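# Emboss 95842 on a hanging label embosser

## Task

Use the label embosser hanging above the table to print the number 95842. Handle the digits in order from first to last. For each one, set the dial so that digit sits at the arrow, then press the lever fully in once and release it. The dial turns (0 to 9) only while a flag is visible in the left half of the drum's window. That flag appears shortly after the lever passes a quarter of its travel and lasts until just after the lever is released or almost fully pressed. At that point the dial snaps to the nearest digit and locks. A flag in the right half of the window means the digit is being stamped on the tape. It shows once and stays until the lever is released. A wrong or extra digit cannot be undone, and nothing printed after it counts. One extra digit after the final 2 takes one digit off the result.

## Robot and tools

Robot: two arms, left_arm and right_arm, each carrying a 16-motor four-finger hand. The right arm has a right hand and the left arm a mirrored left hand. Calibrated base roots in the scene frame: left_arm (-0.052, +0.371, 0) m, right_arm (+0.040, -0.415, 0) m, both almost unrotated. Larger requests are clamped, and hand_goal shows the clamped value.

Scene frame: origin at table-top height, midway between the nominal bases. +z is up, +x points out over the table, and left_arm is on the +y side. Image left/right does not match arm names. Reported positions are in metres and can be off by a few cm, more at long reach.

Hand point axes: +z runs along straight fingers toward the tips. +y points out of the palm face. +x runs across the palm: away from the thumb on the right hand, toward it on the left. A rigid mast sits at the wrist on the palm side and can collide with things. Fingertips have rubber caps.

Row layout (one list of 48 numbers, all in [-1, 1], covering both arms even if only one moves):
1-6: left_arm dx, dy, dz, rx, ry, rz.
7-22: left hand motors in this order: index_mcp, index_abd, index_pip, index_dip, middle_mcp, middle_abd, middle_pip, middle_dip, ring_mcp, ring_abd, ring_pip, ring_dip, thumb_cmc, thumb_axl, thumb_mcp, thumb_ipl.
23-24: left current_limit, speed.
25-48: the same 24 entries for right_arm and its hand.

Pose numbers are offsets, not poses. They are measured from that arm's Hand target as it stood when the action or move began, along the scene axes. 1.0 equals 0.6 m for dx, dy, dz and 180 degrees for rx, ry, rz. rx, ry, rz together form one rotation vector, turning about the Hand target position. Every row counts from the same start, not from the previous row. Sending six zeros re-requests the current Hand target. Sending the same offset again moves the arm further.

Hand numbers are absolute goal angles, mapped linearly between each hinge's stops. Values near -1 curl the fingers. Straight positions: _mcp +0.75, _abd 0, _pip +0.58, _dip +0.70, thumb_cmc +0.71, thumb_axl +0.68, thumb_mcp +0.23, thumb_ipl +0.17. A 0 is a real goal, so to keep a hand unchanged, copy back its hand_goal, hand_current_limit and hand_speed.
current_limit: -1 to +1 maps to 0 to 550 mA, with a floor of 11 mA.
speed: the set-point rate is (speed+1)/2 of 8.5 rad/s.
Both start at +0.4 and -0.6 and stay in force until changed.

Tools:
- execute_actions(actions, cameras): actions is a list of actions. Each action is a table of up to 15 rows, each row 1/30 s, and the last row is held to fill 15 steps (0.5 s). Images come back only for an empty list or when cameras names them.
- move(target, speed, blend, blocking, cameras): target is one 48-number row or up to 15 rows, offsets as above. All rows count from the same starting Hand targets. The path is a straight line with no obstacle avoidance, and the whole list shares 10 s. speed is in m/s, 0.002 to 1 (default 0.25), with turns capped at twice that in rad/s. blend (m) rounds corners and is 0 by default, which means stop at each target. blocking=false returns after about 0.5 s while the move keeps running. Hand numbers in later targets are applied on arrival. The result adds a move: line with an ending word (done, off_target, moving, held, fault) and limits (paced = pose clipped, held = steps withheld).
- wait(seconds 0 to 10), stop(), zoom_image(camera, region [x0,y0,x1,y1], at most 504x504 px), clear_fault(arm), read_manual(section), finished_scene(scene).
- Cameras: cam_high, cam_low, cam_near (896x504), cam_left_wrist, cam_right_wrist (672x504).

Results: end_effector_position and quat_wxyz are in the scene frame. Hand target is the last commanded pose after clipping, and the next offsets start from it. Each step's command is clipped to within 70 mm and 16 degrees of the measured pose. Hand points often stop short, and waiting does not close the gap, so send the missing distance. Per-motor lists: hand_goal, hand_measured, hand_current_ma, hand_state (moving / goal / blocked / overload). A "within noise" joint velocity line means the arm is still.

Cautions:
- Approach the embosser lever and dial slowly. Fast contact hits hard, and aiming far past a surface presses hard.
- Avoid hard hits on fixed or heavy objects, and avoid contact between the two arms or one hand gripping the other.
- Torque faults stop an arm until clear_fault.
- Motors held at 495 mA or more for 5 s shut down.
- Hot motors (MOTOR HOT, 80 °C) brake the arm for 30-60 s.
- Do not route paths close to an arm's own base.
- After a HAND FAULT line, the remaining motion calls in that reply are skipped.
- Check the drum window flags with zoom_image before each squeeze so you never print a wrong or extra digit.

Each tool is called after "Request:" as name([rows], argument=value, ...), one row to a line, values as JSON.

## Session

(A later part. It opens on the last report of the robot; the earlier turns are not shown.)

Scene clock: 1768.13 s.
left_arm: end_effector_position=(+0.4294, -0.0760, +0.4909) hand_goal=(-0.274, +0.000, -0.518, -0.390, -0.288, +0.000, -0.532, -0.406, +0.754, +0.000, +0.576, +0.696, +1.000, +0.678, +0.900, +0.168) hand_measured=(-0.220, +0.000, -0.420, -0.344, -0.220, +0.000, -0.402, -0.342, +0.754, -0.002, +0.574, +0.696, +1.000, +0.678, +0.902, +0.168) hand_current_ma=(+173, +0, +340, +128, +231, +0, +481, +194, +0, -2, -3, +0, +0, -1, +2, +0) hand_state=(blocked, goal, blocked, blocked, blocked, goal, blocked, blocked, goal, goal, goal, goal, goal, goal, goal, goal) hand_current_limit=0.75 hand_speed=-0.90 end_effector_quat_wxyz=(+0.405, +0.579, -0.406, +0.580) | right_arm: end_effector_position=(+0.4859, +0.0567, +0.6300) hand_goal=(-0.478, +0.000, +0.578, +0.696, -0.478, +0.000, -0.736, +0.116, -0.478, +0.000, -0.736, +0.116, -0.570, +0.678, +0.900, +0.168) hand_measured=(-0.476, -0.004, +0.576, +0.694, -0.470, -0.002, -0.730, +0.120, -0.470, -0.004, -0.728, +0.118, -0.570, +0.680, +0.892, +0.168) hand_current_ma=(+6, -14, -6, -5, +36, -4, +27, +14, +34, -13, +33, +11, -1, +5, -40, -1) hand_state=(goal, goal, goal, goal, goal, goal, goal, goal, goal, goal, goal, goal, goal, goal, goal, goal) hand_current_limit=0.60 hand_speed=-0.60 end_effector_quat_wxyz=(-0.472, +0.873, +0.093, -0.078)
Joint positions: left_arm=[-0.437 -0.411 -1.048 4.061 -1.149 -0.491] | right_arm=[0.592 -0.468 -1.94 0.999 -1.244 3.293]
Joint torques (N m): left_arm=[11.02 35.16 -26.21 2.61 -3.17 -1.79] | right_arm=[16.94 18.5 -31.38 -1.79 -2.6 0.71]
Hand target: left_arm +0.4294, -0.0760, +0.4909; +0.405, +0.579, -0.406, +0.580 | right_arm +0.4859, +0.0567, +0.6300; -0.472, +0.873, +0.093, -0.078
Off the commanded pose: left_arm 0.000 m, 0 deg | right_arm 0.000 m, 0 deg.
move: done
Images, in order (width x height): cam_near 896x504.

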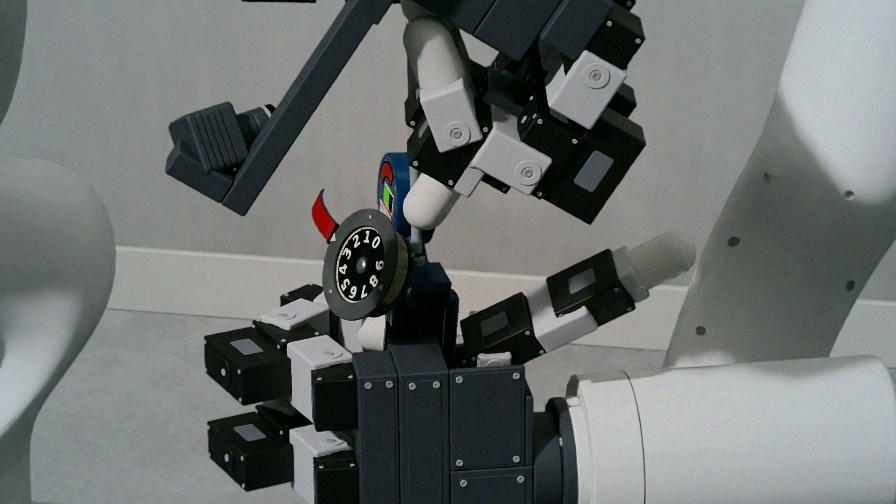

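Request:
move([
  [0,0,0,0,0,0,-0.274,0,-0.518,-0.39,-0.288,0,-0.532,-0.406,0.754,0,0.576,0.696,1.0,0.678,0.9,0.168,0.75,-0.9,-0.0157,-0.0135,-0.003,0,0,0,-0.479,0,0.577,0.696,-0.479,0,-0.737,0.116,-0.479,0,-0.737,0.116,-0.571,0.678,0.9,0.168,0.6,-0.6],
  [0,0,0,0,0,0,-0.274,0,-0.518,-0.39,-0.288,0,-0.532,-0.406,0.754,0,0.576,0.696,1.0,0.678,0.9,0.168,0.75,-0.9,-0.0108,-0.0173,-0.0128,0,0,0,-0.479,0,0.577,0.696,-0.479,0,-0.737,0.116,-0.479,0,-0.737,0.116,-0.571,0.678,0.9,0.168,0.6,-0.6],
], speed=[0.02, 0.01], blend=0.002, cameras=["cam_near"])

Request:
zoom_image(camera="cam_near", region=[310, 170, 470, 330])

Scene clock: 1783.57 s.
left_arm: end_effector_position=(+0.4294, -0.0760, +0.4909) hand_goal=(-0.274, +0.000, -0.518, -0.390, -0.288, +0.000, -0.532, -0.406, +0.754, +0.000, +0.576, +0.696, +1.000, +0.678, +0.900, +0.168) hand_measured=(-0.216, +0.000, -0.420, -0.348, -0.220, +0.000, -0.402, -0.342, +0.754, -0.002, +0.574, +0.696, +1.000, +0.678, +0.902, +0.168) hand_current_ma=(+185, +0, +340, +112, +231, +0, +481, +196, +0, -2, -3, +0, +0, -1, +2, +0) hand_state=(blocked, goal, blocked, blocked, blocked, goal, blocked, blocked, goal, goal, goal, goal, goal, goal, goal, goal) hand_current_limit=0.75 hand_speed=-0.90 end_effector_quat_wxyz=(+0.405, +0.579, -0.406, +0.580) | right_arm: end_effector_position=(+0.4794, +0.0463, +0.6224) hand_goal=(-0.478, +0.000, +0.578, +0.696, -0.478, +0.000, -0.736, +0.116, -0.478, +0.000, -0.736, +0.116, -0.570, +0.678, +0.900, +0.168) hand_measured=(-0.482, +0.010, +0.574, +0.694, -0.470, -0.002, -0.730, +0.120, -0.470, -0.004, -0.728, +0.118, -0.570, +0.680, +0.892, +0.168) hand_current_ma=(-19, +40, -15, -8, +36, -4, +27, +14, +34, -13, +33, +11, -1, +5, -40, -1) hand_state=(goal, goal, goal, goal, goal, goal, goal, goal, goal, goal, goal, goal, goal, goal, goal, goal) hand_current_limit=0.60 hand_speed=-0.60 end_effector_quat_wxyz=(-0.472, +0.873, +0.093, -0.078)
Joint positions: left_arm=[-0.437 -0.411 -1.048 4.061 -1.149 -0.491] | right_arm=[0.583 -0.426 -1.865 1.01 -1.234 3.259]
Joint torques (N m): left_arm=[10.66 35.39 -26.18 2.36 -3.08 -1.76] | right_arm=[-17 35.9 -16.53 3.4 2.95 -1.04]
Hand target: left_arm +0.4294, -0.0760, +0.4909; +0.405, +0.579, -0.406, +0.580 | right_arm +0.4794, +0.0463, +0.6223; -0.472, +0.873, +0.093, -0.078
Off the commanded pose: left_arm 0.000 m, 0 deg | right_arm 0.000 m, 0 deg.
move: done
Images, in order (width x height): cam_near 896x504.

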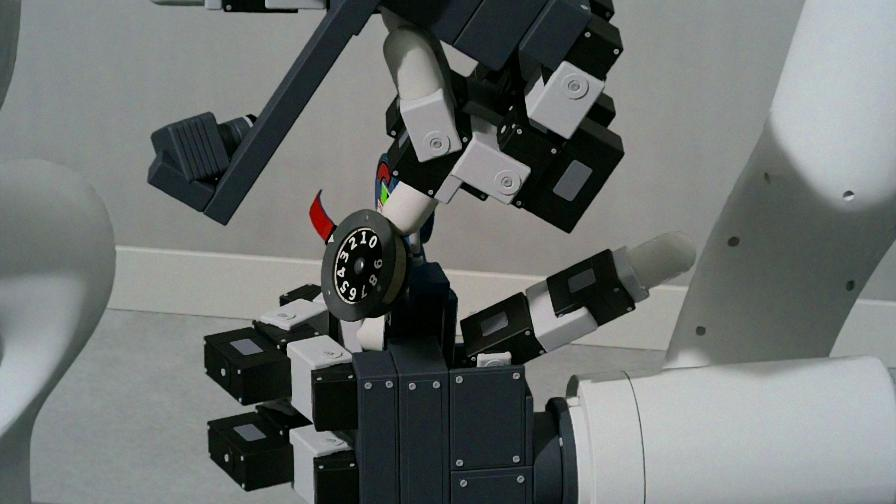

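Scaled by 3.150 from the camera's 896x504 image, which has a finer 1280x720 frame.

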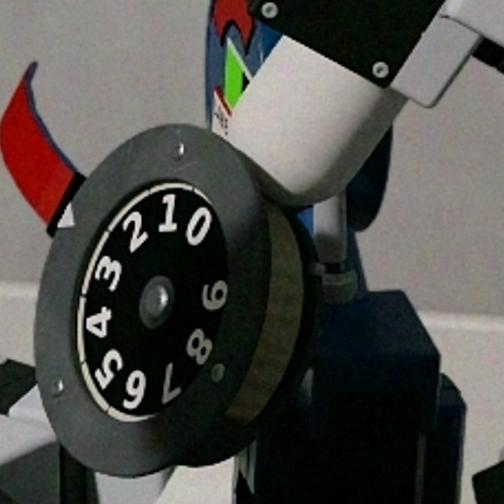

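Request:
move([
  [0,0,0,0,0,0,-0.274,0,-0.518,-0.39,-0.288,0,-0.532,-0.406,0.754,0,0.576,0.696,1.0,0.678,0.9,0.168,0.75,-0.9,0.0008,-0.0008,-0.0022,0,0,0,-0.479,0,0.577,0.696,-0.479,0,-0.737,0.116,-0.479,0,-0.737,0.116,-0.571,0.678,0.9,0.168,0.6,-0.6],
  [0,0,0,0,0,0,-0.274,0,-0.518,-0.39,-0.288,0,-0.532,-0.406,0.754,0,0.576,0.696,1.0,0.678,0.9,0.168,0.75,-0.9,0.0255,0.0167,-0.011,0,0,0,-0.479,0,0.577,0.696,-0.479,0,-0.737,0.116,-0.479,0,-0.737,0.116,-0.571,0.678,0.9,0.168,0.6,-0.6],
], speed=[0.01, 0.01], blend=0.0005, cameras=["cam_near"])

Request:
zoom_image(camera="cam_near", region=[310, 170, 470, 330])

Scene clock: 1796.50 s.
left_arm: end_effector_position=(+0.4294, -0.0760, +0.4909) hand_goal=(-0.274, +0.000, -0.518, -0.390, -0.288, +0.000, -0.532, -0.406, +0.754, +0.000, +0.576, +0.696, +1.000, +0.678, +0.900, +0.168) hand_measured=(-0.210, +0.000, -0.420, -0.354, -0.220, +0.000, -0.402, -0.338, +0.754, -0.002, +0.574, +0.696, +1.000, +0.678, +0.902, +0.168) hand_current_ma=(+208, +0, +340, +95, +224, +0, +481, +212, +0, -2, -3, +0, +0, -1, +2, +0) hand_state=(blocked, goal, blocked, blocked, blocked, goal, blocked, blocked, goal, goal, goal, goal, goal, goal, goal, goal) hand_current_limit=0.75 hand_speed=-0.90 end_effector_quat_wxyz=(+0.405, +0.579, -0.406, +0.580) | right_arm: end_effector_position=(+0.4947, +0.0563, +0.6158) hand_goal=(-0.478, +0.000, +0.578, +0.696, -0.478, +0.000, -0.736, +0.116, -0.478, +0.000, -0.736, +0.116, -0.570, +0.678, +0.900, +0.168) hand_measured=(-0.476, +0.004, +0.576, +0.694, -0.470, -0.002, -0.730, +0.120, -0.470, -0.004, -0.728, +0.118, -0.570, +0.680, +0.892, +0.168) hand_current_ma=(+7, +11, -6, -12, +36, -4, +27, +14, +34, -13, +33, +11, -1, +5, -40, -1) hand_state=(goal, goal, goal, goal, goal, goal, goal, goal, goal, goal, goal, goal, goal, goal, goal, goal) hand_current_limit=0.60 hand_speed=-0.60 end_effector_quat_wxyz=(-0.472, +0.873, +0.093, -0.078)
Joint positions: left_arm=[-0.437 -0.411 -1.048 4.061 -1.149 -0.491] | right_arm=[0.583 -0.48 -1.925 1.008 -1.237 3.264]
Joint torques (N m): left_arm=[10.41 35.34 -26.33 2.46 -2.87 -1.7] | right_arm=[14.69 20.01 -31.91 -1.5 -2.49 0.72]
Hand target: left_arm +0.4294, -0.0760, +0.4909; +0.405, +0.579, -0.406, +0.580 | right_arm +0.4947, +0.0563, +0.6157; -0.472, +0.873, +0.093, -0.078
Off the commanded pose: left_arm 0.000 m, 0 deg | right_arm 0.000 m, 0 deg.
move: done
Images, in order (width x height): cam_near 896x504.

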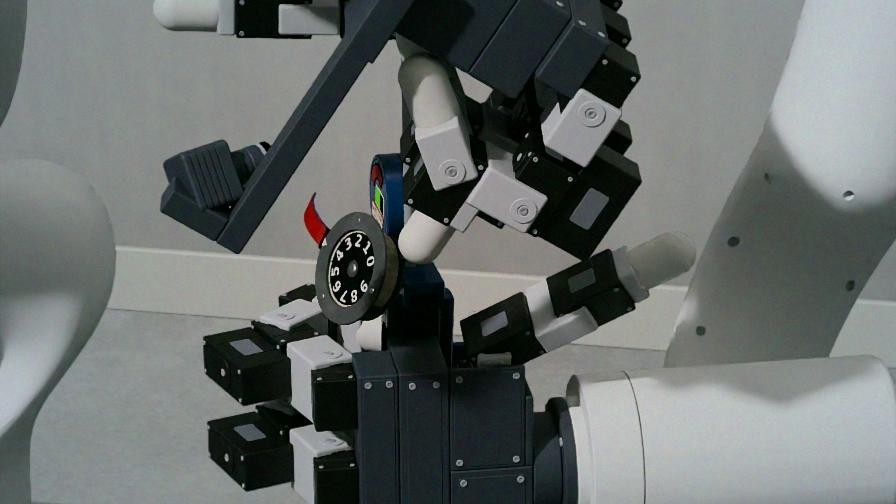

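Scaled by 3.150 from the camera's 896x504 image, which has a finer 1280x720 frame.

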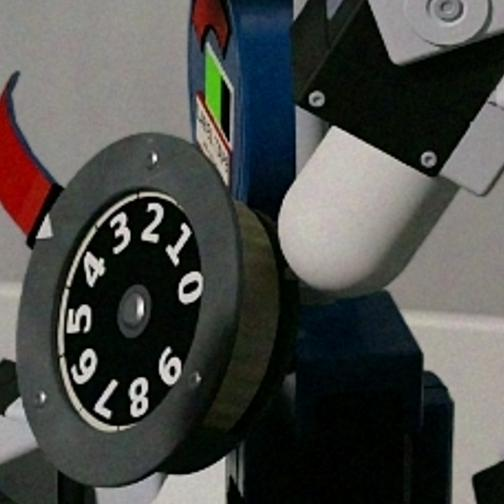

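Request:
move([
  [0,0,0,0,0,0,-0.274,0,-0.518,-0.39,-0.288,0,-0.532,-0.406,0.754,0,0.576,0.696,1.0,0.678,0.9,0.168,0.75,-0.9,-0.0060,0.0014,0.0097,0,0,0,-0.479,0,0.577,0.696,-0.479,0,-0.737,0.116,-0.479,0,-0.737,0.116,-0.571,0.678,0.9,0.168,0.6,-0.6],
  [0,0,0,0,0,0,-0.274,0,-0.518,-0.39,-0.288,0,-0.532,-0.406,0.754,0,0.576,0.696,1.0,0.678,0.9,0.168,0.75,-0.9,-0.0334,-0.0230,0.0127,0,0,0,-0.479,0,0.577,0.696,-0.479,0,-0.737,0.116,-0.479,0,-0.737,0.116,-0.571,0.678,0.9,0.168,0.6,-0.6],
  [0,0,0,0,0,0,-0.274,0,-0.518,-0.39,-0.288,0,-0.532,-0.406,0.754,0,0.576,0.696,1.0,0.678,0.9,0.168,0.75,-0.9,-0.0309,-0.0256,0.0057,0,0,0,-0.479,0,0.577,0.696,-0.479,0,-0.737,0.116,-0.479,0,-0.737,0.116,-0.571,0.678,0.9,0.168,0.6,-0.6],
  [0,0,0,0,0,0,-0.274,0,-0.518,-0.39,-0.288,0,-0.532,-0.406,0.754,0,0.576,0.696,1.0,0.678,0.9,0.168,0.75,-0.9,-0.0209,-0.0167,0.0047,0,0,0,-0.479,0,0.577,0.696,-0.479,0,-0.737,0.116,-0.479,0,-0.737,0.116,-0.571,0.678,0.9,0.168,0.6,-0.6],
  [0,0,0,0,0,0,-0.274,0,-0.518,-0.39,-0.288,0,-0.532,-0.406,0.754,0,0.576,0.696,1.0,0.678,0.9,0.168,0.75,-0.9,-0.0082,-0.0083,-0.0006,0,0,0,-0.479,0,0.577,0.696,-0.479,0,-0.737,0.116,-0.479,0,-0.737,0.116,-0.571,0.678,0.9,0.168,0.6,-0.6],
], speed=[0.03, 0.03, 0.015, 0.015, 0.015], blend=0.001, cameras=["cam_near"])

Request:
zoom_image(camera="cam_near", region=[300, 170, 460, 330])

Scene clock: 1818.33 s.
left_arm: end_effector_position=(+0.4295, -0.0760, +0.4909) hand_goal=(-0.274, +0.000, -0.518, -0.390, -0.288, +0.000, -0.532, -0.406, +0.754, +0.000, +0.576, +0.696, +1.000, +0.678, +0.900, +0.168) hand_measured=(-0.210, +0.000, -0.420, -0.356, -0.222, +0.000, -0.402, -0.338, +0.754, -0.002, +0.574, +0.696, +1.000, +0.678, +0.902, +0.168) hand_current_ma=(+215, +0, +340, +86, +220, +0, +481, +216, +0, -2, -3, +0, +0, -1, +2, +0) hand_state=(blocked, goal, blocked, blocked, blocked, goal, blocked, blocked, goal, goal, goal, goal, goal, goal, goal, goal) hand_current_limit=0.75 hand_speed=-0.90 end_effector_quat_wxyz=(+0.405, +0.579, -0.406, +0.580) | right_arm: end_effector_position=(+0.4898, +0.0514, +0.6154) hand_goal=(-0.478, +0.000, +0.578, +0.696, -0.478, +0.000, -0.736, +0.116, -0.478, +0.000, -0.736, +0.116, -0.570, +0.678, +0.900, +0.168) hand_measured=(-0.500, +0.098, +0.562, +0.686, -0.470, -0.002, -0.730, +0.120, -0.470, -0.004, -0.728, +0.118, -0.570, +0.680, +0.892, +0.168) hand_current_ma=(-98, +400, -68, -43, +36, -4, +27, +14, +34, -13, +33, +11, -1, +5, -40, -1) hand_state=(blocked, blocked, goal, goal, goal, goal, goal, goal, goal, goal, goal, goal, goal, goal, goal, goal) hand_current_limit=0.60 hand_speed=-0.60 end_effector_quat_wxyz=(-0.472, +0.873, +0.093, -0.078)
Joint positions: left_arm=[-0.437 -0.411 -1.048 4.061 -1.149 -0.491] | right_arm=[0.581 -0.458 -1.893 1.011 -1.234 3.254]
Joint torques (N m): left_arm=[10.71 35.31 -26.25 2.6 -2.61 -1.27] | right_arm=[13.32 16.43 -29.14 -2.5 -2.11 0.11]
Hand target: left_arm +0.4294, -0.0760, +0.4909; +0.405, +0.579, -0.406, +0.580 | right_arm +0.4898, +0.0514, +0.6154; -0.472, +0.873, +0.093, -0.078
Off the commanded pose: left_arm 0.000 m, 0 deg | right_arm 0.000 m, 0 deg.
move: done
Images, in order (width x height): cam_near 896x504.

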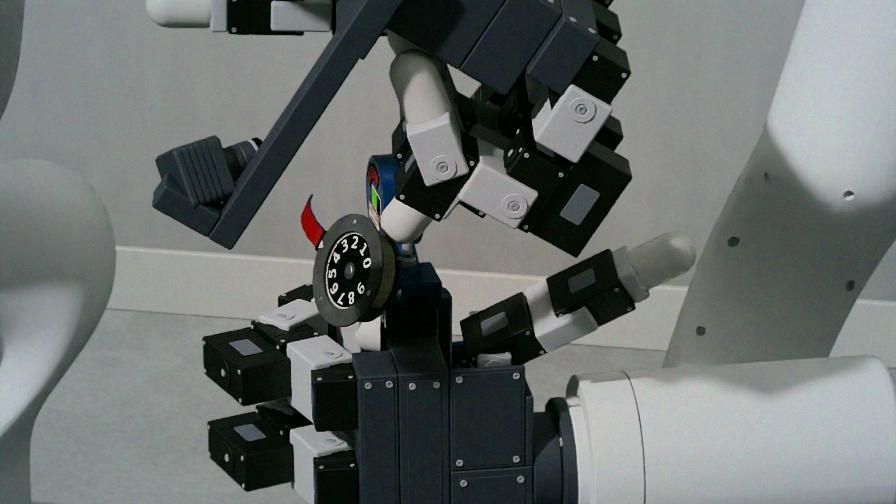

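Scaled by 3.150 from the camera's 896x504 image, which has a finer 1280x720 frame.

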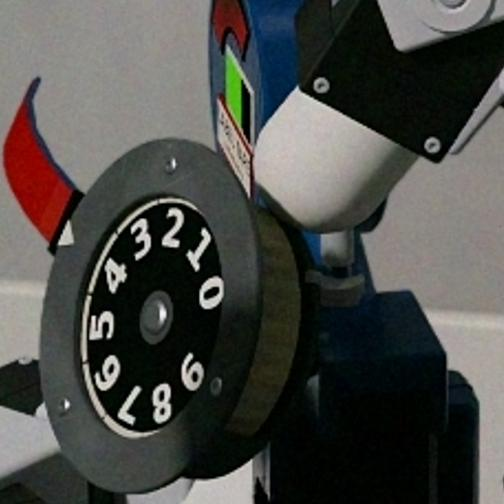

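Request:
move([
  [0,0,0,0,0,0,-0.274,0,-0.518,-0.39,-0.288,0,-0.532,-0.406,0.754,0,0.576,0.696,1.0,0.678,0.9,0.168,0.75,-0.9,-0.0043,0.0045,0.0118,0,0,0,-0.479,0,0.577,0.696,-0.479,0,-0.737,0.116,-0.479,0,-0.737,0.116,-0.571,0.678,0.9,0.168,0.6,-0.6],
  [0,0,0,0,0,0,-0.274,0,-0.518,-0.39,-0.288,0,-0.532,-0.406,0.754,0,0.576,0.696,1.0,0.678,0.9,0.168,0.75,-0.9,-0.0120,-0.0138,0.0202,0,0,0,-0.479,0,0.577,0.696,-0.479,0,-0.737,0.116,-0.479,0,-0.737,0.116,-0.571,0.678,0.9,0.168,0.6,-0.6],
  [0,0,0,0,0,0,-0.274,0,-0.518,-0.39,-0.288,0,-0.532,-0.406,0.754,0,0.576,0.696,1.0,0.678,0.9,0.168,0.75,-0.9,-0.0088,-0.0172,0.0113,0,0,0,-0.479,0,0.577,0.696,-0.479,0,-0.737,0.116,-0.479,0,-0.737,0.116,-0.571,0.678,0.9,0.168,0.6,-0.6],
  [0,0,0,0,0,0,-0.274,0,-0.518,-0.39,-0.288,0,-0.532,-0.406,0.754,0,0.576,0.696,1.0,0.678,0.9,0.168,0.75,-0.9,-0.0010,-0.0108,0.0098,0,0,0,-0.479,0,0.577,0.696,-0.479,0,-0.737,0.116,-0.479,0,-0.737,0.116,-0.571,0.678,0.9,0.168,0.6,-0.6],
  [0,0,0,0,0,0,-0.274,0,-0.518,-0.39,-0.288,0,-0.532,-0.406,0.754,0,0.576,0.696,1.0,0.678,0.9,0.168,0.75,-0.9,0.0092,-0.0047,0.0048,0,0,0,-0.479,0,0.577,0.696,-0.479,0,-0.737,0.116,-0.479,0,-0.737,0.116,-0.571,0.678,0.9,0.168,0.6,-0.6],
], speed=[0.03, 0.03, 0.015, 0.015, 0.015], blend=0.001, cameras=["cam_near"])

Request:
zoom_image(camera="cam_near", region=[300, 170, 460, 330])

Scene clock: 1860.10 s.
left_arm: end_effector_position=(+0.4295, -0.0760, +0.4909) hand_goal=(-0.274, +0.000, -0.518, -0.390, -0.288, +0.000, -0.532, -0.406, +0.754, +0.000, +0.576, +0.696, +1.000, +0.678, +0.900, +0.168) hand_measured=(-0.208, +0.000, -0.420, -0.356, -0.224, +0.000, -0.402, -0.338, +0.754, -0.002, +0.574, +0.696, +1.000, +0.678, +0.902, +0.168) hand_current_ma=(+215, +0, +340, +86, +210, +0, +481, +216, +0, -2, -3, +0, +0, -1, +2, +0) hand_state=(blocked, goal, blocked, blocked, blocked, goal, blocked, blocked, goal, goal, goal, goal, goal, goal, goal, goal) hand_current_limit=0.75 hand_speed=-0.90 end_effector_quat_wxyz=(+0.405, +0.579, -0.406, +0.580) | right_arm: end_effector_position=(+0.4952, +0.0486, +0.6183) hand_goal=(-0.478, +0.000, +0.578, +0.696, -0.478, +0.000, -0.736, +0.116, -0.478, +0.000, -0.736, +0.116, -0.570, +0.678, +0.900, +0.168) hand_measured=(-0.478, +0.004, +0.576, +0.694, -0.470, -0.002, -0.730, +0.120, -0.470, -0.004, -0.728, +0.118, -0.570, +0.680, +0.892, +0.168) hand_current_ma=(+2, +14, -10, -12, +36, -4, +27, +14, +34, -13, +33, +11, -1, +5, -40, -1) hand_state=(goal, goal, goal, goal, goal, goal, goal, goal, goal, goal, goal, goal, goal, goal, goal, goal) hand_current_limit=0.60 hand_speed=-0.60 end_effector_quat_wxyz=(-0.472, +0.873, +0.093, -0.078)
Joint positions: left_arm=[-0.437 -0.411 -1.048 4.061 -1.149 -0.491] | right_arm=[0.572 -0.47 -1.916 1.008 -1.247 3.259]
Joint torques (N m): left_arm=[8.43 34.64 -26 2.38 -2.37 0.54] | right_arm=[-7.51 18.91 -31.83 -1.43 -2.56 0.64]
Hand target: left_arm +0.4294, -0.0760, +0.4909; +0.405, +0.579, -0.406, +0.580 | right_arm +0.4953, +0.0485, +0.6183; -0.472, +0.873, +0.093, -0.078
Off the commanded pose: left_arm 0.000 m, 0 deg | right_arm 0.000 m, 0 deg.
move: done
Images, in order (width x height): cam_near 896x504.

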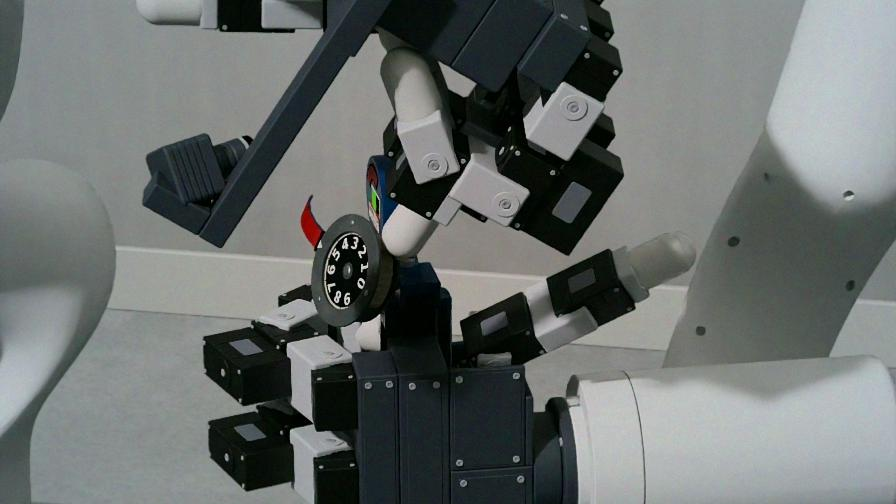

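Scaled by 3.150 from the camera's 896x504 image, which has a finer 1280x720 frame.

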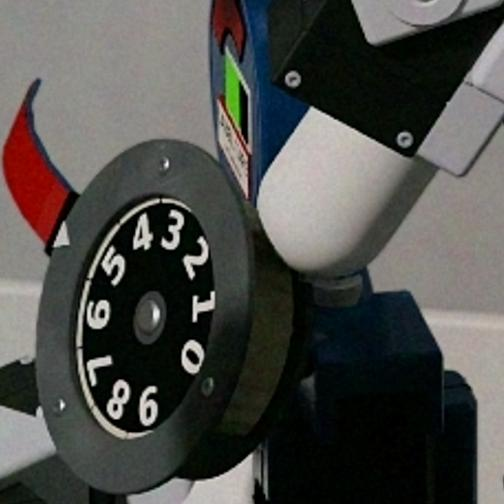

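Request:
move([
  [0,0,0,0,0,0,-0.274,0,-0.518,-0.39,-0.288,0,-0.532,-0.406,0.754,0,0.576,0.696,1.0,0.678,0.9,0.168,0.75,-0.9,-0.0033,0.0033,0.0088,0,0,0,-0.479,0,0.577,0.696,-0.479,0,-0.737,0.116,-0.479,0,-0.737,0.116,-0.571,0.678,0.9,0.168,0.6,-0.6],
  [0,0,0,0,0,0,-0.274,0,-0.518,-0.39,-0.288,0,-0.532,-0.406,0.754,0,0.576,0.696,1.0,0.678,0.9,0.168,0.75,-0.9,-0.0198,-0.0105,0.0158,0,0,0,-0.479,0,0.577,0.696,-0.479,0,-0.737,0.116,-0.479,0,-0.737,0.116,-0.571,0.678,0.9,0.168,0.6,-0.6],
  [0,0,0,0,0,0,-0.274,0,-0.518,-0.39,-0.288,0,-0.532,-0.406,0.754,0,0.576,0.696,1.0,0.678,0.9,0.168,0.75,-0.9,-0.0167,-0.0138,0.0070,0,0,0,-0.479,0,0.577,0.696,-0.479,0,-0.737,0.116,-0.479,0,-0.737,0.116,-0.571,0.678,0.9,0.168,0.6,-0.6],
  [0,0,0,0,0,0,-0.274,0,-0.518,-0.39,-0.288,0,-0.532,-0.406,0.754,0,0.576,0.696,1.0,0.678,0.9,0.168,0.75,-0.9,-0.0088,-0.0075,0.0055,0,0,0,-0.479,0,0.577,0.696,-0.479,0,-0.737,0.116,-0.479,0,-0.737,0.116,-0.571,0.678,0.9,0.168,0.6,-0.6],
  [0,0,0,0,0,0,-0.274,0,-0.518,-0.39,-0.288,0,-0.532,-0.406,0.754,0,0.576,0.696,1.0,0.678,0.9,0.168,0.75,-0.9,0.0013,-0.0013,0.0005,0,0,0,-0.479,0,0.577,0.696,-0.479,0,-0.737,0.116,-0.479,0,-0.737,0.116,-0.571,0.678,0.9,0.168,0.6,-0.6],
], speed=[0.03, 0.03, 0.015, 0.015, 0.015], blend=0.001, cameras=["cam_near"])

Request:
zoom_image(camera="cam_near", region=[300, 170, 460, 330])

Scene clock: 1876.90 s.
left_arm: end_effector_position=(+0.4295, -0.0760, +0.4909) hand_goal=(-0.274, +0.000, -0.518, -0.390, -0.288, +0.000, -0.532, -0.406, +0.754, +0.000, +0.576, +0.696, +1.000, +0.678, +0.900, +0.168) hand_measured=(-0.208, +0.000, -0.420, -0.356, -0.224, +0.000, -0.402, -0.338, +0.754, -0.002, +0.574, +0.696, +1.000, +0.678, +0.902, +0.168) hand_current_ma=(+215, +0, +340, +86, +209, +0, +481, +216, +0, -2, -3, +0, +0, -1, +2, +0) hand_state=(blocked, goal, blocked, blocked, blocked, goal, blocked, blocked, goal, goal, goal, goal, goal, goal, goal, goal) hand_current_limit=0.75 hand_speed=-0.90 end_effector_quat_wxyz=(+0.405, +0.579, -0.406, +0.580) | right_arm: end_effector_position=(+0.4960, +0.0478, +0.6186) hand_goal=(-0.478, +0.000, +0.578, +0.696, -0.478, +0.000, -0.736, +0.116, -0.478, +0.000, -0.736, +0.116, -0.570, +0.678, +0.900, +0.168) hand_measured=(-0.476, +0.008, +0.576, +0.694, -0.470, -0.002, -0.730, +0.120, -0.470, -0.004, -0.728, +0.118, -0.570, +0.680, +0.892, +0.168) hand_current_ma=(+6, +27, -7, -11, +36, -4, +27, +14, +34, -13, +33, +11, -1, +5, -40, -1) hand_state=(goal, goal, goal, goal, goal, goal, goal, goal, goal, goal, goal, goal, goal, goal, goal, goal) hand_current_limit=0.60 hand_speed=-0.60 end_effector_quat_wxyz=(-0.472, +0.873, +0.093, -0.078)
Joint positions: left_arm=[-0.437 -0.411 -1.048 4.061 -1.149 -0.491] | right_arm=[0.571 -0.471 -1.918 1.008 -1.249 3.259]
Joint torques (N m): left_arm=[6.61 34.72 -25.88 2.68 -2.25 0.79] | right_arm=[5.05 17.46 -30.48 -1.93 -2.4 0.63]
Hand target: left_arm +0.4294, -0.0760, +0.4909; +0.405, +0.579, -0.406, +0.580 | right_arm +0.4961, +0.0478, +0.6186; -0.472, +0.873, +0.093, -0.078
Off the commanded pose: left_arm 0.000 m, 0 deg | right_arm 0.000 m, 0 deg.
move: done
Images, in order (width x height): cam_near 896x504.

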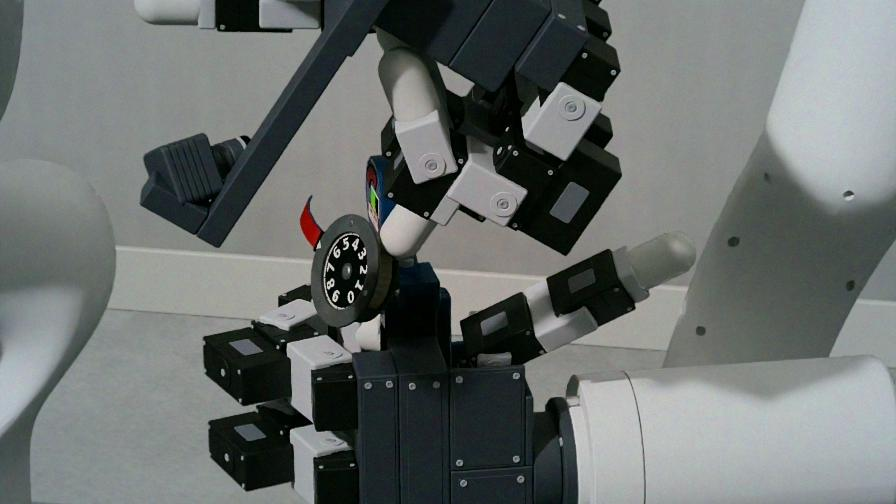

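Scaled by 3.150 from the camera's 896x504 image, which has a finer 1280x720 frame.

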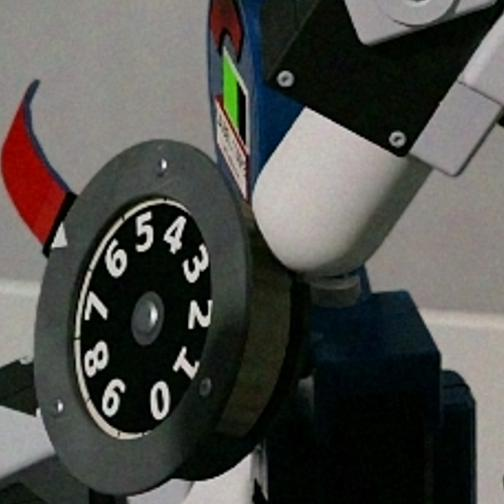

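Request:
move([
  [0,0,0,0,0,0,-0.274,0,-0.518,-0.39,-0.288,0,-0.532,-0.406,0.754,0,0.576,0.696,1.0,0.678,0.9,0.168,0.75,-0.9,-0.0048,0.0047,0.0083,0,0,0,-0.479,0,0.577,0.696,-0.479,0,-0.737,0.116,-0.479,0,-0.737,0.116,-0.571,0.678,0.9,0.168,0.6,-0.6],
  [0,0,0,0,0,0,-0.274,0,-0.518,-0.39,-0.288,0,-0.532,-0.406,0.754,0,0.576,0.696,1.0,0.678,0.9,0.168,0.75,-0.9,-0.0213,-0.0092,0.0153,0,0,0,-0.479,0,0.577,0.696,-0.479,0,-0.737,0.116,-0.479,0,-0.737,0.116,-0.571,0.678,0.9,0.168,0.6,-0.6],
  [0,0,0,0,0,0,-0.274,0,-0.518,-0.39,-0.288,0,-0.532,-0.406,0.754,0,0.576,0.696,1.0,0.678,0.9,0.168,0.75,-0.9,-0.0182,-0.0125,0.0065,0,0,0,-0.479,0,0.577,0.696,-0.479,0,-0.737,0.116,-0.479,0,-0.737,0.116,-0.571,0.678,0.9,0.168,0.6,-0.6],
  [0,0,0,0,0,0,-0.274,0,-0.518,-0.39,-0.288,0,-0.532,-0.406,0.754,0,0.576,0.696,1.0,0.678,0.9,0.168,0.75,-0.9,-0.0103,-0.0062,0.005,0,0,0,-0.479,0,0.577,0.696,-0.479,0,-0.737,0.116,-0.479,0,-0.737,0.116,-0.571,0.678,0.9,0.168,0.6,-0.6],
  [0,0,0,0,0,0,-0.274,0,-0.518,-0.39,-0.288,0,-0.532,-0.406,0.754,0,0.576,0.696,1.0,0.678,0.9,0.168,0.75,-0.9,0,0,0,0,0,0,-0.479,0,0.577,0.696,-0.479,0,-0.737,0.116,-0.479,0,-0.737,0.116,-0.571,0.678,0.9,0.168,0.6,-0.6],
  [0,0,0,0,0,0,-0.274,0,-0.518,-0.39,-0.288,0,-0.532,-0.406,0.754,0,0.576,0.696,1.0,0.678,0.9,0.168,0.75,-0.9,-0.0048,0.0047,0.0083,0,0,0,-0.479,0,0.577,0.696,-0.479,0,-0.737,0.116,-0.479,0,-0.737,0.116,-0.571,0.678,0.9,0.168,0.6,-0.6],
], speed=[0.03, 0.03, 0.015, 0.015, 0.015, 0.03], blend=0.001, cameras=["cam_near"])

Request:
zoom_image(camera="cam_near", region=[300, 170, 460, 330])

Scene clock: 1892.53 s.
left_arm: end_effector_position=(+0.4295, -0.0760, +0.4909) hand_goal=(-0.274, +0.000, -0.518, -0.390, -0.288, +0.000, -0.532, -0.406, +0.754, +0.000, +0.576, +0.696, +1.000, +0.678, +0.900, +0.168) hand_measured=(-0.208, +0.000, -0.420, -0.356, -0.224, +0.000, -0.402, -0.338, +0.754, -0.002, +0.574, +0.696, +1.000, +0.678, +0.902, +0.168) hand_current_ma=(+215, +0, +340, +86, +209, +0, +481, +216, +0, -2, -3, +0, +0, -1, +2, +0) hand_state=(blocked, goal, blocked, blocked, blocked, goal, blocked, blocked, goal, goal, goal, goal, goal, goal, goal, goal) hand_current_limit=0.75 hand_speed=-0.90 end_effector_quat_wxyz=(+0.405, +0.579, -0.406, +0.580) | right_arm: end_effector_position=(+0.4932, +0.0506, +0.6235) hand_goal=(-0.478, +0.000, +0.578, +0.696, -0.478, +0.000, -0.736, +0.116, -0.478, +0.000, -0.736, +0.116, -0.570, +0.678, +0.900, +0.168) hand_measured=(-0.476, +0.004, +0.576, +0.694, -0.470, -0.002, -0.730, +0.120, -0.470, -0.004, -0.728, +0.118, -0.570, +0.680, +0.892, +0.168) hand_current_ma=(+9, +11, -5, -11, +36, -4, +27, +14, +34, -13, +32, +11, -1, +5, -40, -1) hand_state=(goal, goal, goal, goal, goal, goal, goal, goal, goal, goal, goal, goal, goal, goal, goal, goal) hand_current_limit=0.60 hand_speed=-0.60 end_effector_quat_wxyz=(-0.472, +0.873, +0.093, -0.078)
Joint positions: left_arm=[-0.437 -0.411 -1.048 4.061 -1.149 -0.491] | right_arm=[0.577 -0.471 -1.93 1.004 -1.25 3.273]
Joint torques (N m): left_arm=[4.49 34.41 -26.12 2.53 -2.03 0.72] | right_arm=[15.35 19.67 -30.46 -1.46 -2.77 0.82]
Hand target: left_arm +0.4294, -0.0760, +0.4909; +0.405, +0.579, -0.406, +0.580 | right_arm +0.4932, +0.0506, +0.6235; -0.472, +0.873, +0.093, -0.078
Off the commanded pose: left_arm 0.000 m, 0 deg | right_arm 0.000 m, 0 deg.
move: done
Images, in order (width x height): cam_near 896x504.

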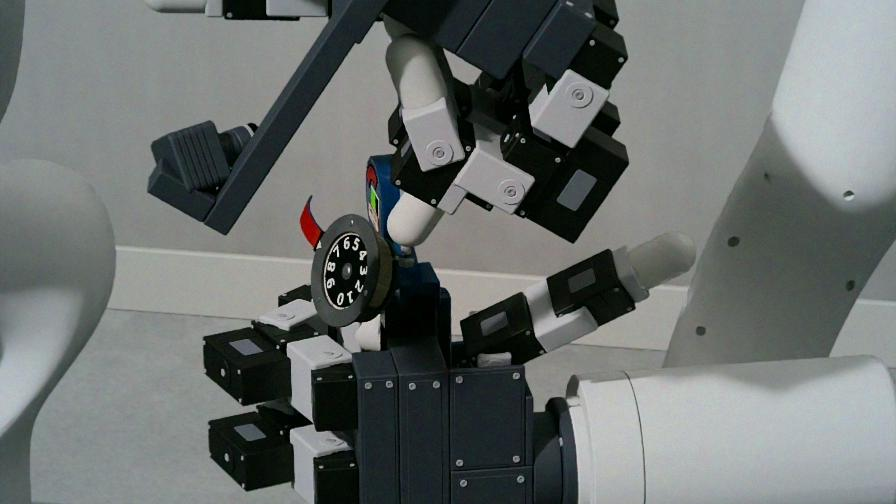

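Scaled by 3.150 from the camera's 896x504 image, which has a finer 1280x720 frame.

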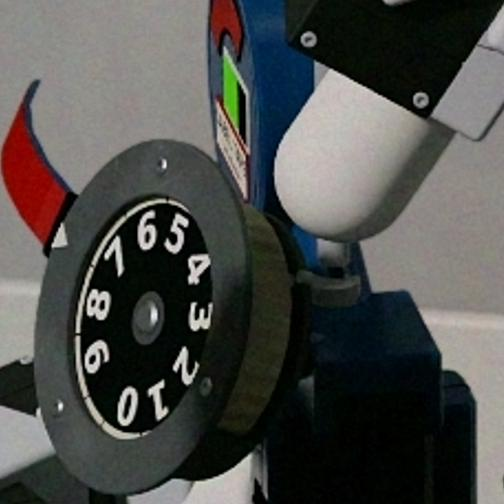

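Request:
move([
  [0,0,0,0,0,0,-0.274,0,-0.518,-0.39,-0.288,0,-0.532,-0.406,0.754,0,0.576,0.696,1.0,0.678,0.9,0.168,0.75,-0.9,-0.0165,-0.0138,0.007,0,0,0,-0.479,0,0.577,0.696,-0.479,0,-0.737,0.116,-0.479,0,-0.737,0.116,-0.571,0.678,0.9,0.168,0.6,-0.6],
  [0,0,0,0,0,0,-0.274,0,-0.518,-0.39,-0.288,0,-0.532,-0.406,0.754,0,0.576,0.696,1.0,0.678,0.9,0.168,0.75,-0.9,-0.0134,-0.0172,-0.0018,0,0,0,-0.479,0,0.577,0.696,-0.479,0,-0.737,0.116,-0.479,0,-0.737,0.116,-0.571,0.678,0.9,0.168,0.6,-0.6],
  [0,0,0,0,0,0,-0.274,0,-0.518,-0.39,-0.288,0,-0.532,-0.406,0.754,0,0.576,0.696,1.0,0.678,0.9,0.168,0.75,-0.9,-0.0055,-0.0109,-0.0033,0,0,0,-0.479,0,0.577,0.696,-0.479,0,-0.737,0.116,-0.479,0,-0.737,0.116,-0.571,0.678,0.9,0.168,0.6,-0.6],
  [0,0,0,0,0,0,-0.274,0,-0.518,-0.39,-0.288,0,-0.532,-0.406,0.754,0,0.576,0.696,1.0,0.678,0.9,0.168,0.75,-0.9,0.0048,-0.0047,-0.0083,0,0,0,-0.479,0,0.577,0.696,-0.479,0,-0.737,0.116,-0.479,0,-0.737,0.116,-0.571,0.678,0.9,0.168,0.6,-0.6],
  [0,0,0,0,0,0,-0.274,0,-0.518,-0.39,-0.288,0,-0.532,-0.406,0.754,0,0.576,0.696,1.0,0.678,0.9,0.168,0.75,-0.9,0,0,0,0,0,0,-0.479,0,0.577,0.696,-0.479,0,-0.737,0.116,-0.479,0,-0.737,0.116,-0.571,0.678,0.9,0.168,0.6,-0.6],
], speed=[0.03, 0.015, 0.015, 0.015, 0.03], blend=0.001, cameras=["cam_near"])

Request:
zoom_image(camera="cam_near", region=[300, 170, 460, 330])

Scene clock: 1905.67 s.
left_arm: end_effector_position=(+0.4295, -0.0760, +0.4909) hand_goal=(-0.274, +0.000, -0.518, -0.390, -0.288, +0.000, -0.532, -0.406, +0.754, +0.000, +0.576, +0.696, +1.000, +0.678, +0.900, +0.168) hand_measured=(-0.208, +0.000, -0.420, -0.356, -0.224, +0.000, -0.402, -0.338, +0.754, -0.002, +0.574, +0.696, +1.000, +0.678, +0.902, +0.168) hand_current_ma=(+215, +0, +340, +86, +209, +0, +481, +216, +0, -2, -3, +0, +0, -1, +2, +0) hand_state=(blocked, goal, blocked, blocked, blocked, goal, blocked, blocked, goal, goal, goal, goal, goal, goal, goal, goal) hand_current_limit=0.75 hand_speed=-0.90 end_effector_quat_wxyz=(+0.405, +0.579, -0.406, +0.580) | right_arm: end_effector_position=(+0.4932, +0.0506, +0.6235) hand_goal=(-0.478, +0.000, +0.578, +0.696, -0.478, +0.000, -0.736, +0.116, -0.478, +0.000, -0.736, +0.116, -0.570, +0.678, +0.900, +0.168) hand_measured=(-0.476, +0.004, +0.576, +0.694, -0.470, -0.002, -0.730, +0.120, -0.470, -0.004, -0.728, +0.118, -0.570, +0.680, +0.892, +0.168) hand_current_ma=(+9, +11, -5, -11, +36, -4, +27, +14, +34, -13, +32, +11, -1, +5, -40, -1) hand_state=(goal, goal, goal, goal, goal, goal, goal, goal, goal, goal, goal, goal, goal, goal, goal, goal) hand_current_limit=0.60 hand_speed=-0.60 end_effector_quat_wxyz=(-0.472, +0.873, +0.093, -0.078)
Joint positions: left_arm=[-0.437 -0.411 -1.048 4.061 -1.149 -0.491] | right_arm=[0.577 -0.471 -1.93 1.004 -1.25 3.273]
Joint torques (N m): left_arm=[2.7 34.48 -26.07 2.62 -1.77 0.72] | right_arm=[16.14 19.84 -30.77 -1.78 -2.73 0.71]
Hand target: left_arm +0.4294, -0.0760, +0.4909; +0.405, +0.579, -0.406, +0.580 | right_arm +0.4932, +0.0506, +0.6235; -0.472, +0.873, +0.093, -0.078
Off the commanded pose: left_arm 0.000 m, 0 deg | right_arm 0.000 m, 0 deg.
move: done
Images, in order (width x height): cam_near 896x504.

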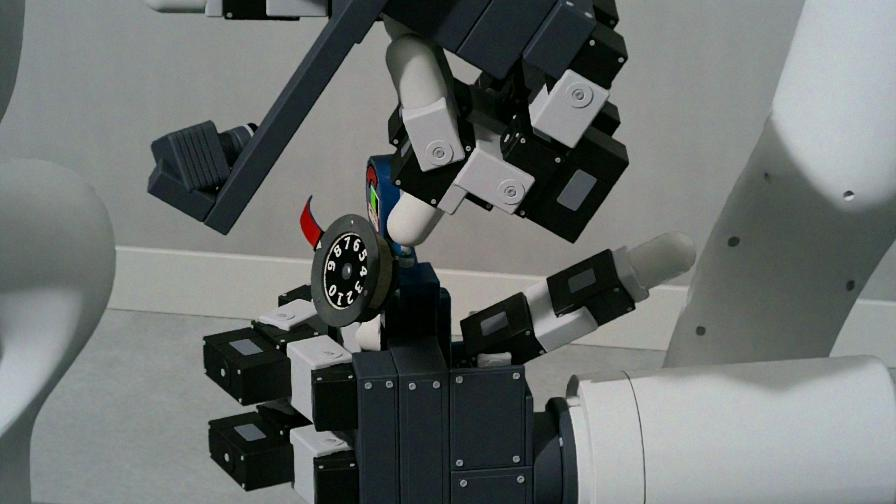

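Scaled by 3.150 from the camera's 896x504 image, which has a finer 1280x720 frame.

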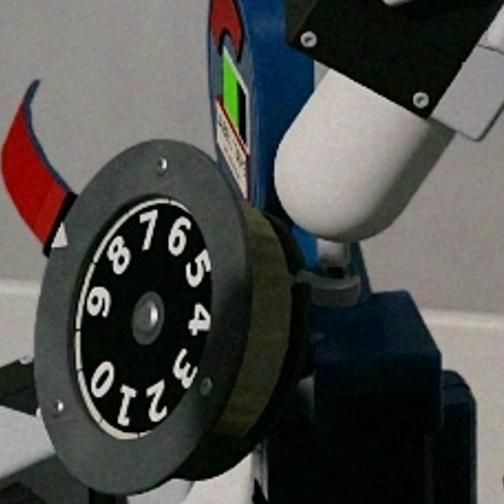

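Request:
move([
  [0,0,0,0,0,0,-0.274,0,-0.518,-0.39,-0.288,0,-0.532,-0.406,0.754,0,0.576,0.696,1.0,0.678,0.9,0.168,0.75,-0.9,-0.0165,-0.0138,0.007,0,0,0,-0.479,0,0.577,0.696,-0.479,0,-0.737,0.116,-0.479,0,-0.737,0.116,-0.571,0.678,0.9,0.168,0.6,-0.6],
  [0,0,0,0,0,0,-0.274,0,-0.518,-0.39,-0.288,0,-0.532,-0.406,0.754,0,0.576,0.696,1.0,0.678,0.9,0.168,0.75,-0.9,-0.0134,-0.0172,-0.0018,0,0,0,-0.479,0,0.577,0.696,-0.479,0,-0.737,0.116,-0.479,0,-0.737,0.116,-0.571,0.678,0.9,0.168,0.6,-0.6],
  [0,0,0,0,0,0,-0.274,0,-0.518,-0.39,-0.288,0,-0.532,-0.406,0.754,0,0.576,0.696,1.0,0.678,0.9,0.168,0.75,-0.9,-0.0048,-0.0103,-0.0033,0,0,0,-0.479,0,0.577,0.696,-0.479,0,-0.737,0.116,-0.479,0,-0.737,0.116,-0.571,0.678,0.9,0.168,0.6,-0.6],
  [0,0,0,0,0,0,-0.274,0,-0.518,-0.39,-0.288,0,-0.532,-0.406,0.754,0,0.576,0.696,1.0,0.678,0.9,0.168,0.75,-0.9,-0.0082,-0.0070,0.0055,0,0,0,-0.479,0,0.577,0.696,-0.479,0,-0.737,0.116,-0.479,0,-0.737,0.116,-0.571,0.678,0.9,0.168,0.6,-0.6],
], speed=[0.03, 0.015, 0.015, 0.03], blend=0.0005, cameras=["cam_near"])

Request:
zoom_image(camera="cam_near", region=[300, 170, 460, 330])

Scene clock: 1919.17 s.
left_arm: end_effector_position=(+0.4295, -0.0760, +0.4909) hand_goal=(-0.274, +0.000, -0.518, -0.390, -0.288, +0.000, -0.532, -0.406, +0.754, +0.000, +0.576, +0.696, +1.000, +0.678, +0.900, +0.168) hand_measured=(-0.208, +0.000, -0.420, -0.356, -0.224, +0.000, -0.402, -0.338, +0.754, -0.002, +0.574, +0.696, +1.000, +0.678, +0.902, +0.168) hand_current_ma=(+215, +0, +340, +86, +209, +0, +481, +216, +0, -2, -3, +0, +0, -1, +2, +0) hand_state=(blocked, goal, blocked, blocked, blocked, goal, blocked, blocked, goal, goal, goal, goal, goal, goal, goal, goal) hand_current_limit=0.75 hand_speed=-0.90 end_effector_quat_wxyz=(+0.405, +0.579, -0.406, +0.580) | right_arm: end_effector_position=(+0.4883, +0.0464, +0.6268) hand_goal=(-0.478, +0.000, +0.578, +0.696, -0.478, +0.000, -0.736, +0.116, -0.478, +0.000, -0.736, +0.116, -0.570, +0.678, +0.900, +0.168) hand_measured=(-0.476, +0.004, +0.576, +0.694, -0.470, -0.002, -0.730, +0.120, -0.470, -0.004, -0.728, +0.118, -0.570, +0.680, +0.892, +0.168) hand_current_ma=(+6, +11, -5, -11, +36, -4, +27, +14, +34, -13, +32, +11, -1, +5, -40, -1) hand_state=(goal, goal, goal, goal, goal, goal, goal, goal, goal, goal, goal, goal, goal, goal, goal, goal) hand_current_limit=0.60 hand_speed=-0.60 end_effector_quat_wxyz=(-0.472, +0.873, +0.093, -0.078)
Joint positions: left_arm=[-0.437 -0.411 -1.048 4.061 -1.149 -0.491] | right_arm=[0.575 -0.453 -1.912 1.004 -1.251 3.273]
Joint torques (N m): left_arm=[0.89 34.54 -25.95 2.59 -1.62 0.76] | right_arm=[17.15 19.25 -31.31 -2.25 -2.61 0.63]
Hand target: left_arm +0.4294, -0.0760, +0.4909; +0.405, +0.579, -0.406, +0.580 | right_arm +0.4883, +0.0464, +0.6268; -0.472, +0.873, +0.093, -0.078
Off the commanded pose: left_arm 0.000 m, 0 deg | right_arm 0.000 m, 0 deg.
move: done
Images, in order (width x height): cam_near 896x504.

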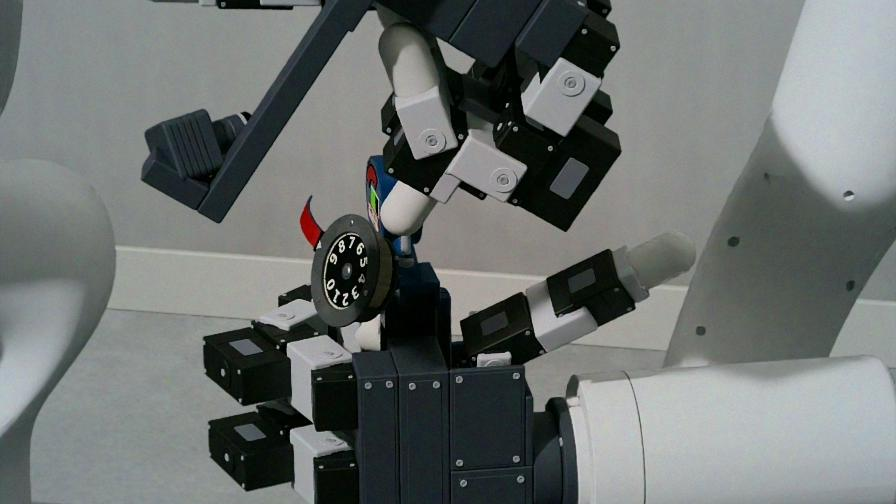

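Scaled by 3.150 from the camera's 896x504 image, which has a finer 1280x720 frame.

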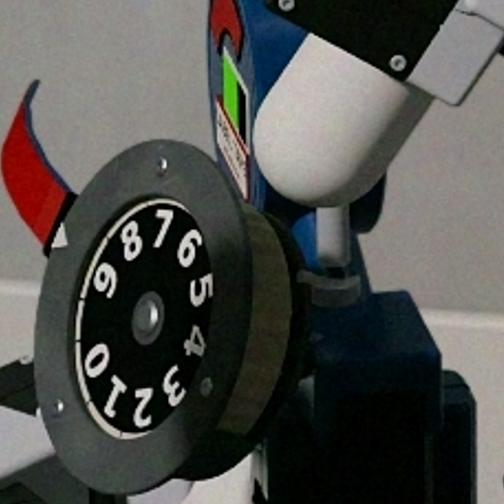

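Request:
move(target=[0,0,0,0,0,0,-0.356,0,-0.606,-0.46,-0.37,0,-0.606,-0.49,0.754,0,0.576,0.696,1.0,0.678,0.9,0.168,0.78,-0.9,-0.0109,0.0113,0.0294,0,0,0,-0.479,0,0.577,0.696,-0.479,0,-0.737,0.116,-0.479,0,-0.737,0.116,-0.571,0.678,0.9,0.168,0.6,-0.6], speed=0.05, cameras=["cam_near","cam_left_wrist"])

Request:
zoom_image(camera="cam_near", region=[300, 150, 460, 330])

Scene clock: 1928.40 s.
left_arm: end_effector_position=(+0.4295, -0.0760, +0.4909) hand_goal=(-0.356, +0.000, -0.606, -0.460, -0.370, +0.000, -0.606, -0.490, +0.754, +0.000, +0.576, +0.696, +1.000, +0.678, +0.900, +0.168) hand_measured=(-0.222, +0.004, -0.424, -0.362, -0.252, +0.004, -0.402, -0.352, +0.754, -0.002, +0.574, +0.696, +1.000, +0.678, +0.902, +0.168) hand_current_ma=(+490, +4, +490, +342, +468, +6, +489, +489, +0, -2, -3, +0, +0, -1, +2, +0) hand_state=(blocked, goal, blocked, blocked, blocked, goal, blocked, blocked, goal, goal, goal, goal, goal, goal, goal, goal) hand_current_limit=0.78 hand_speed=-0.90 end_effector_quat_wxyz=(+0.405, +0.579, -0.406, +0.580) | right_arm: end_effector_position=(+0.4818, +0.0532, +0.6445) hand_goal=(-0.478, +0.000, +0.578, +0.696, -0.478, +0.000, -0.736, +0.116, -0.478, +0.000, -0.736, +0.116, -0.570, +0.678, +0.900, +0.168) hand_measured=(-0.476, +0.004, +0.576, +0.694, -0.470, -0.002, -0.730, +0.120, -0.470, -0.004, -0.728, +0.118, -0.570, +0.680, +0.892, +0.168) hand_current_ma=(+7, +11, -5, -11, +36, -4, +27, +14, +34, -13, +32, +11, -1, +5, -40, -1) hand_state=(goal, goal, goal, goal, goal, goal, goal, goal, goal, goal, goal, goal, goal, goal, goal, goal) hand_current_limit=0.60 hand_speed=-0.60 end_effector_quat_wxyz=(-0.472, +0.873, +0.093, -0.078)
Joint positions: left_arm=[-0.437 -0.411 -1.048 4.061 -1.149 -0.491] | right_arm=[0.591 -0.462 -1.965 0.991 -1.262 3.32]
Joint torques (N m): left_arm=[-0.73 33.93 -25.97 2.37 -1.41 0.75] | right_arm=[17.99 18.77 -29.92 -1.61 -2.63 0.86]
Hand target: left_arm +0.4294, -0.0760, +0.4909; +0.405, +0.579, -0.406, +0.580 | right_arm +0.4818, +0.0532, +0.6445; -0.472, +0.873, +0.093, -0.078
Off the commanded pose: left_arm 0.000 m, 0 deg | right_arm 0.000 m, 0 deg.
move: done
Images, in order (width x height): cam_near 896x504, cam_left_wrist 672x504.

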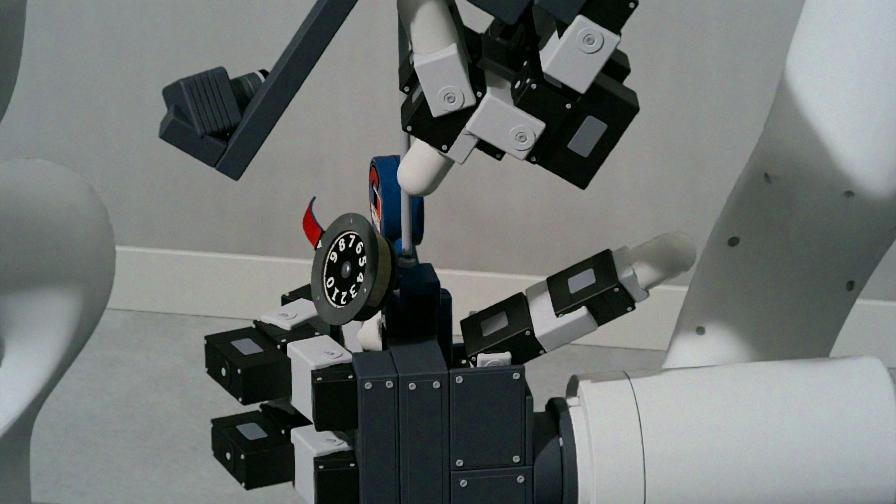

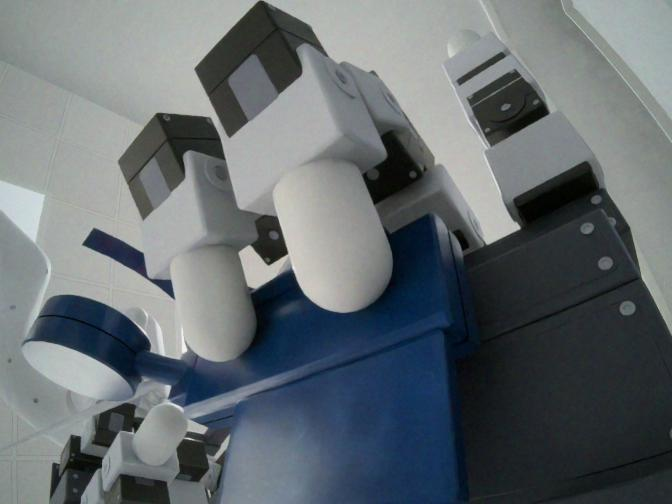

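Scaled by 2.800 from the camera's 896x504 image, which has a finer 1280x720 frame.

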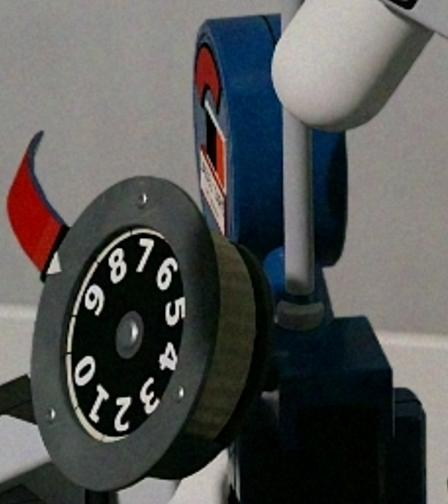

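Request:
zoom_image(camera="cam_near", region=[360, 150, 410, 240])

Scaled by 5.600 from the camera's 896x504 image, which has a finer 1280x720 frame.

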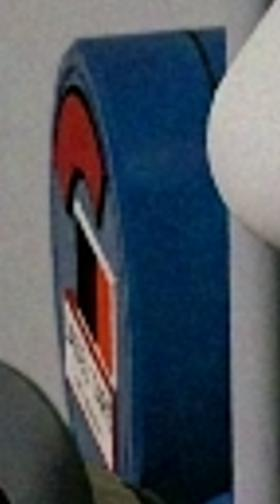

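Request:
move(target=[0,0,0,0,0,0,-0.123,0,-0.358,-0.232,-0.123,0,-0.358,-0.232,0.754,0,0.576,0.696,1.0,0.678,0.9,0.168,0.75,-0.9,0,0,0,0,0,0,-0.479,0,0.577,0.696,-0.479,0,-0.737,0.116,-0.479,0,-0.737,0.116,-0.571,0.678,0.9,0.168,0.6,-0.6], speed=0.05, cameras=["cam_near"])

Request:
zoom_image(camera="cam_near", region=[300, 150, 460, 330])

Scene clock: 1937.70 s.
left_arm: end_effector_position=(+0.4295, -0.0760, +0.4909) hand_goal=(-0.122, +0.000, -0.358, -0.232, -0.122, +0.000, -0.358, -0.232, +0.754, +0.000, +0.576, +0.696, +1.000, +0.678, +0.900, +0.168) hand_measured=(-0.124, +0.000, -0.360, -0.236, -0.124, -0.002, -0.356, -0.234, +0.754, -0.002, +0.574, +0.696, +1.000, +0.678, +0.902, +0.168) hand_current_ma=(-4, -1, -3, -4, -3, -3, +3, -4, +0, -2, -3, +0, +0, -1, +2, +0) hand_state=(goal, goal, goal, goal, goal, goal, goal, goal, goal, goal, goal, goal, goal, goal, goal, goal) hand_current_limit=0.75 hand_speed=-0.90 end_effector_quat_wxyz=(+0.405, +0.579, -0.406, +0.580) | right_arm: end_effector_position=(+0.4818, +0.0532, +0.6445) hand_goal=(-0.478, +0.000, +0.578, +0.696, -0.478, +0.000, -0.736, +0.116, -0.478, +0.000, -0.736, +0.116, -0.570, +0.678, +0.900, +0.168) hand_measured=(-0.476, +0.004, +0.576, +0.694, -0.470, -0.002, -0.730, +0.120, -0.470, -0.004, -0.728, +0.118, -0.570, +0.680, +0.892, +0.168) hand_current_ma=(+7, +11, -5, -11, +36, -4, +27, +14, +34, -13, +32, +11, -1, +5, -40, -1) hand_state=(goal, goal, goal, goal, goal, goal, goal, goal, goal, goal, goal, goal, goal, goal, goal, goal) hand_current_limit=0.60 hand_speed=-0.60 end_effector_quat_wxyz=(-0.472, +0.873, +0.093, -0.078)
Joint positions: left_arm=[-0.437 -0.411 -1.048 4.061 -1.149 -0.491] | right_arm=[0.591 -0.462 -1.965 0.991 -1.262 3.32]
Joint torques (N m): left_arm=[-2.04 34.46 -26.04 2.13 -1.31 0.74] | right_arm=[17.09 17.46 -30.82 -2.01 -2.38 0.88]
Hand target: left_arm +0.4294, -0.0760, +0.4909; +0.405, +0.579, -0.406, +0.580 | right_arm +0.4818, +0.0532, +0.6445; -0.472, +0.873, +0.093, -0.078
Off the commanded pose: left_arm 0.000 m, 0 deg | right_arm 0.000 m, 0 deg.
move: done
Images, in order (width x height): cam_near 896x504.

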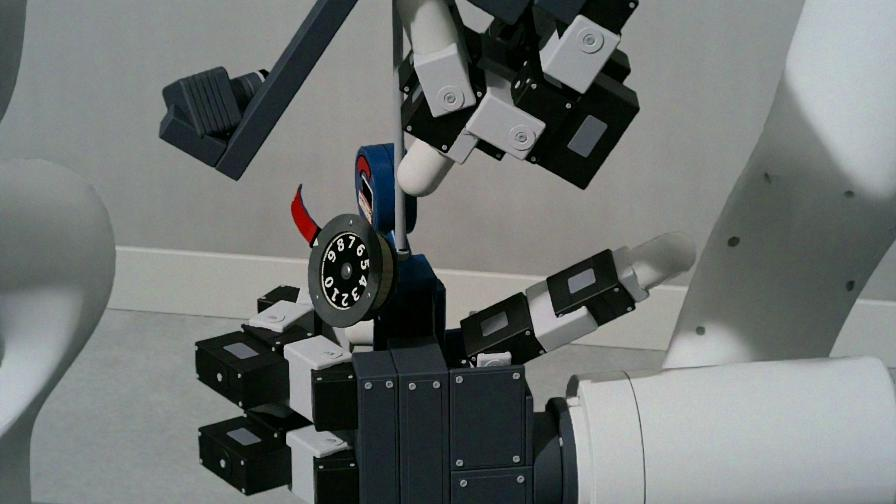

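Scaled by 2.800 from the camera's 896x504 image, which has a finer 1280x720 frame.

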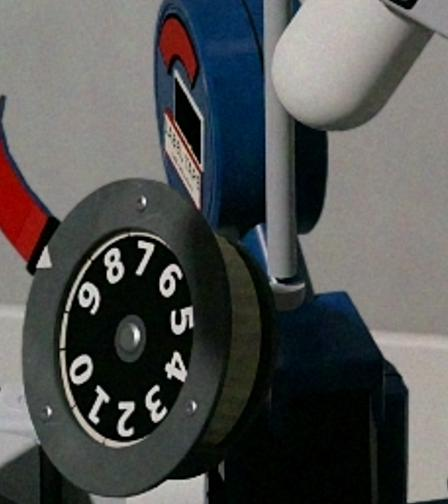

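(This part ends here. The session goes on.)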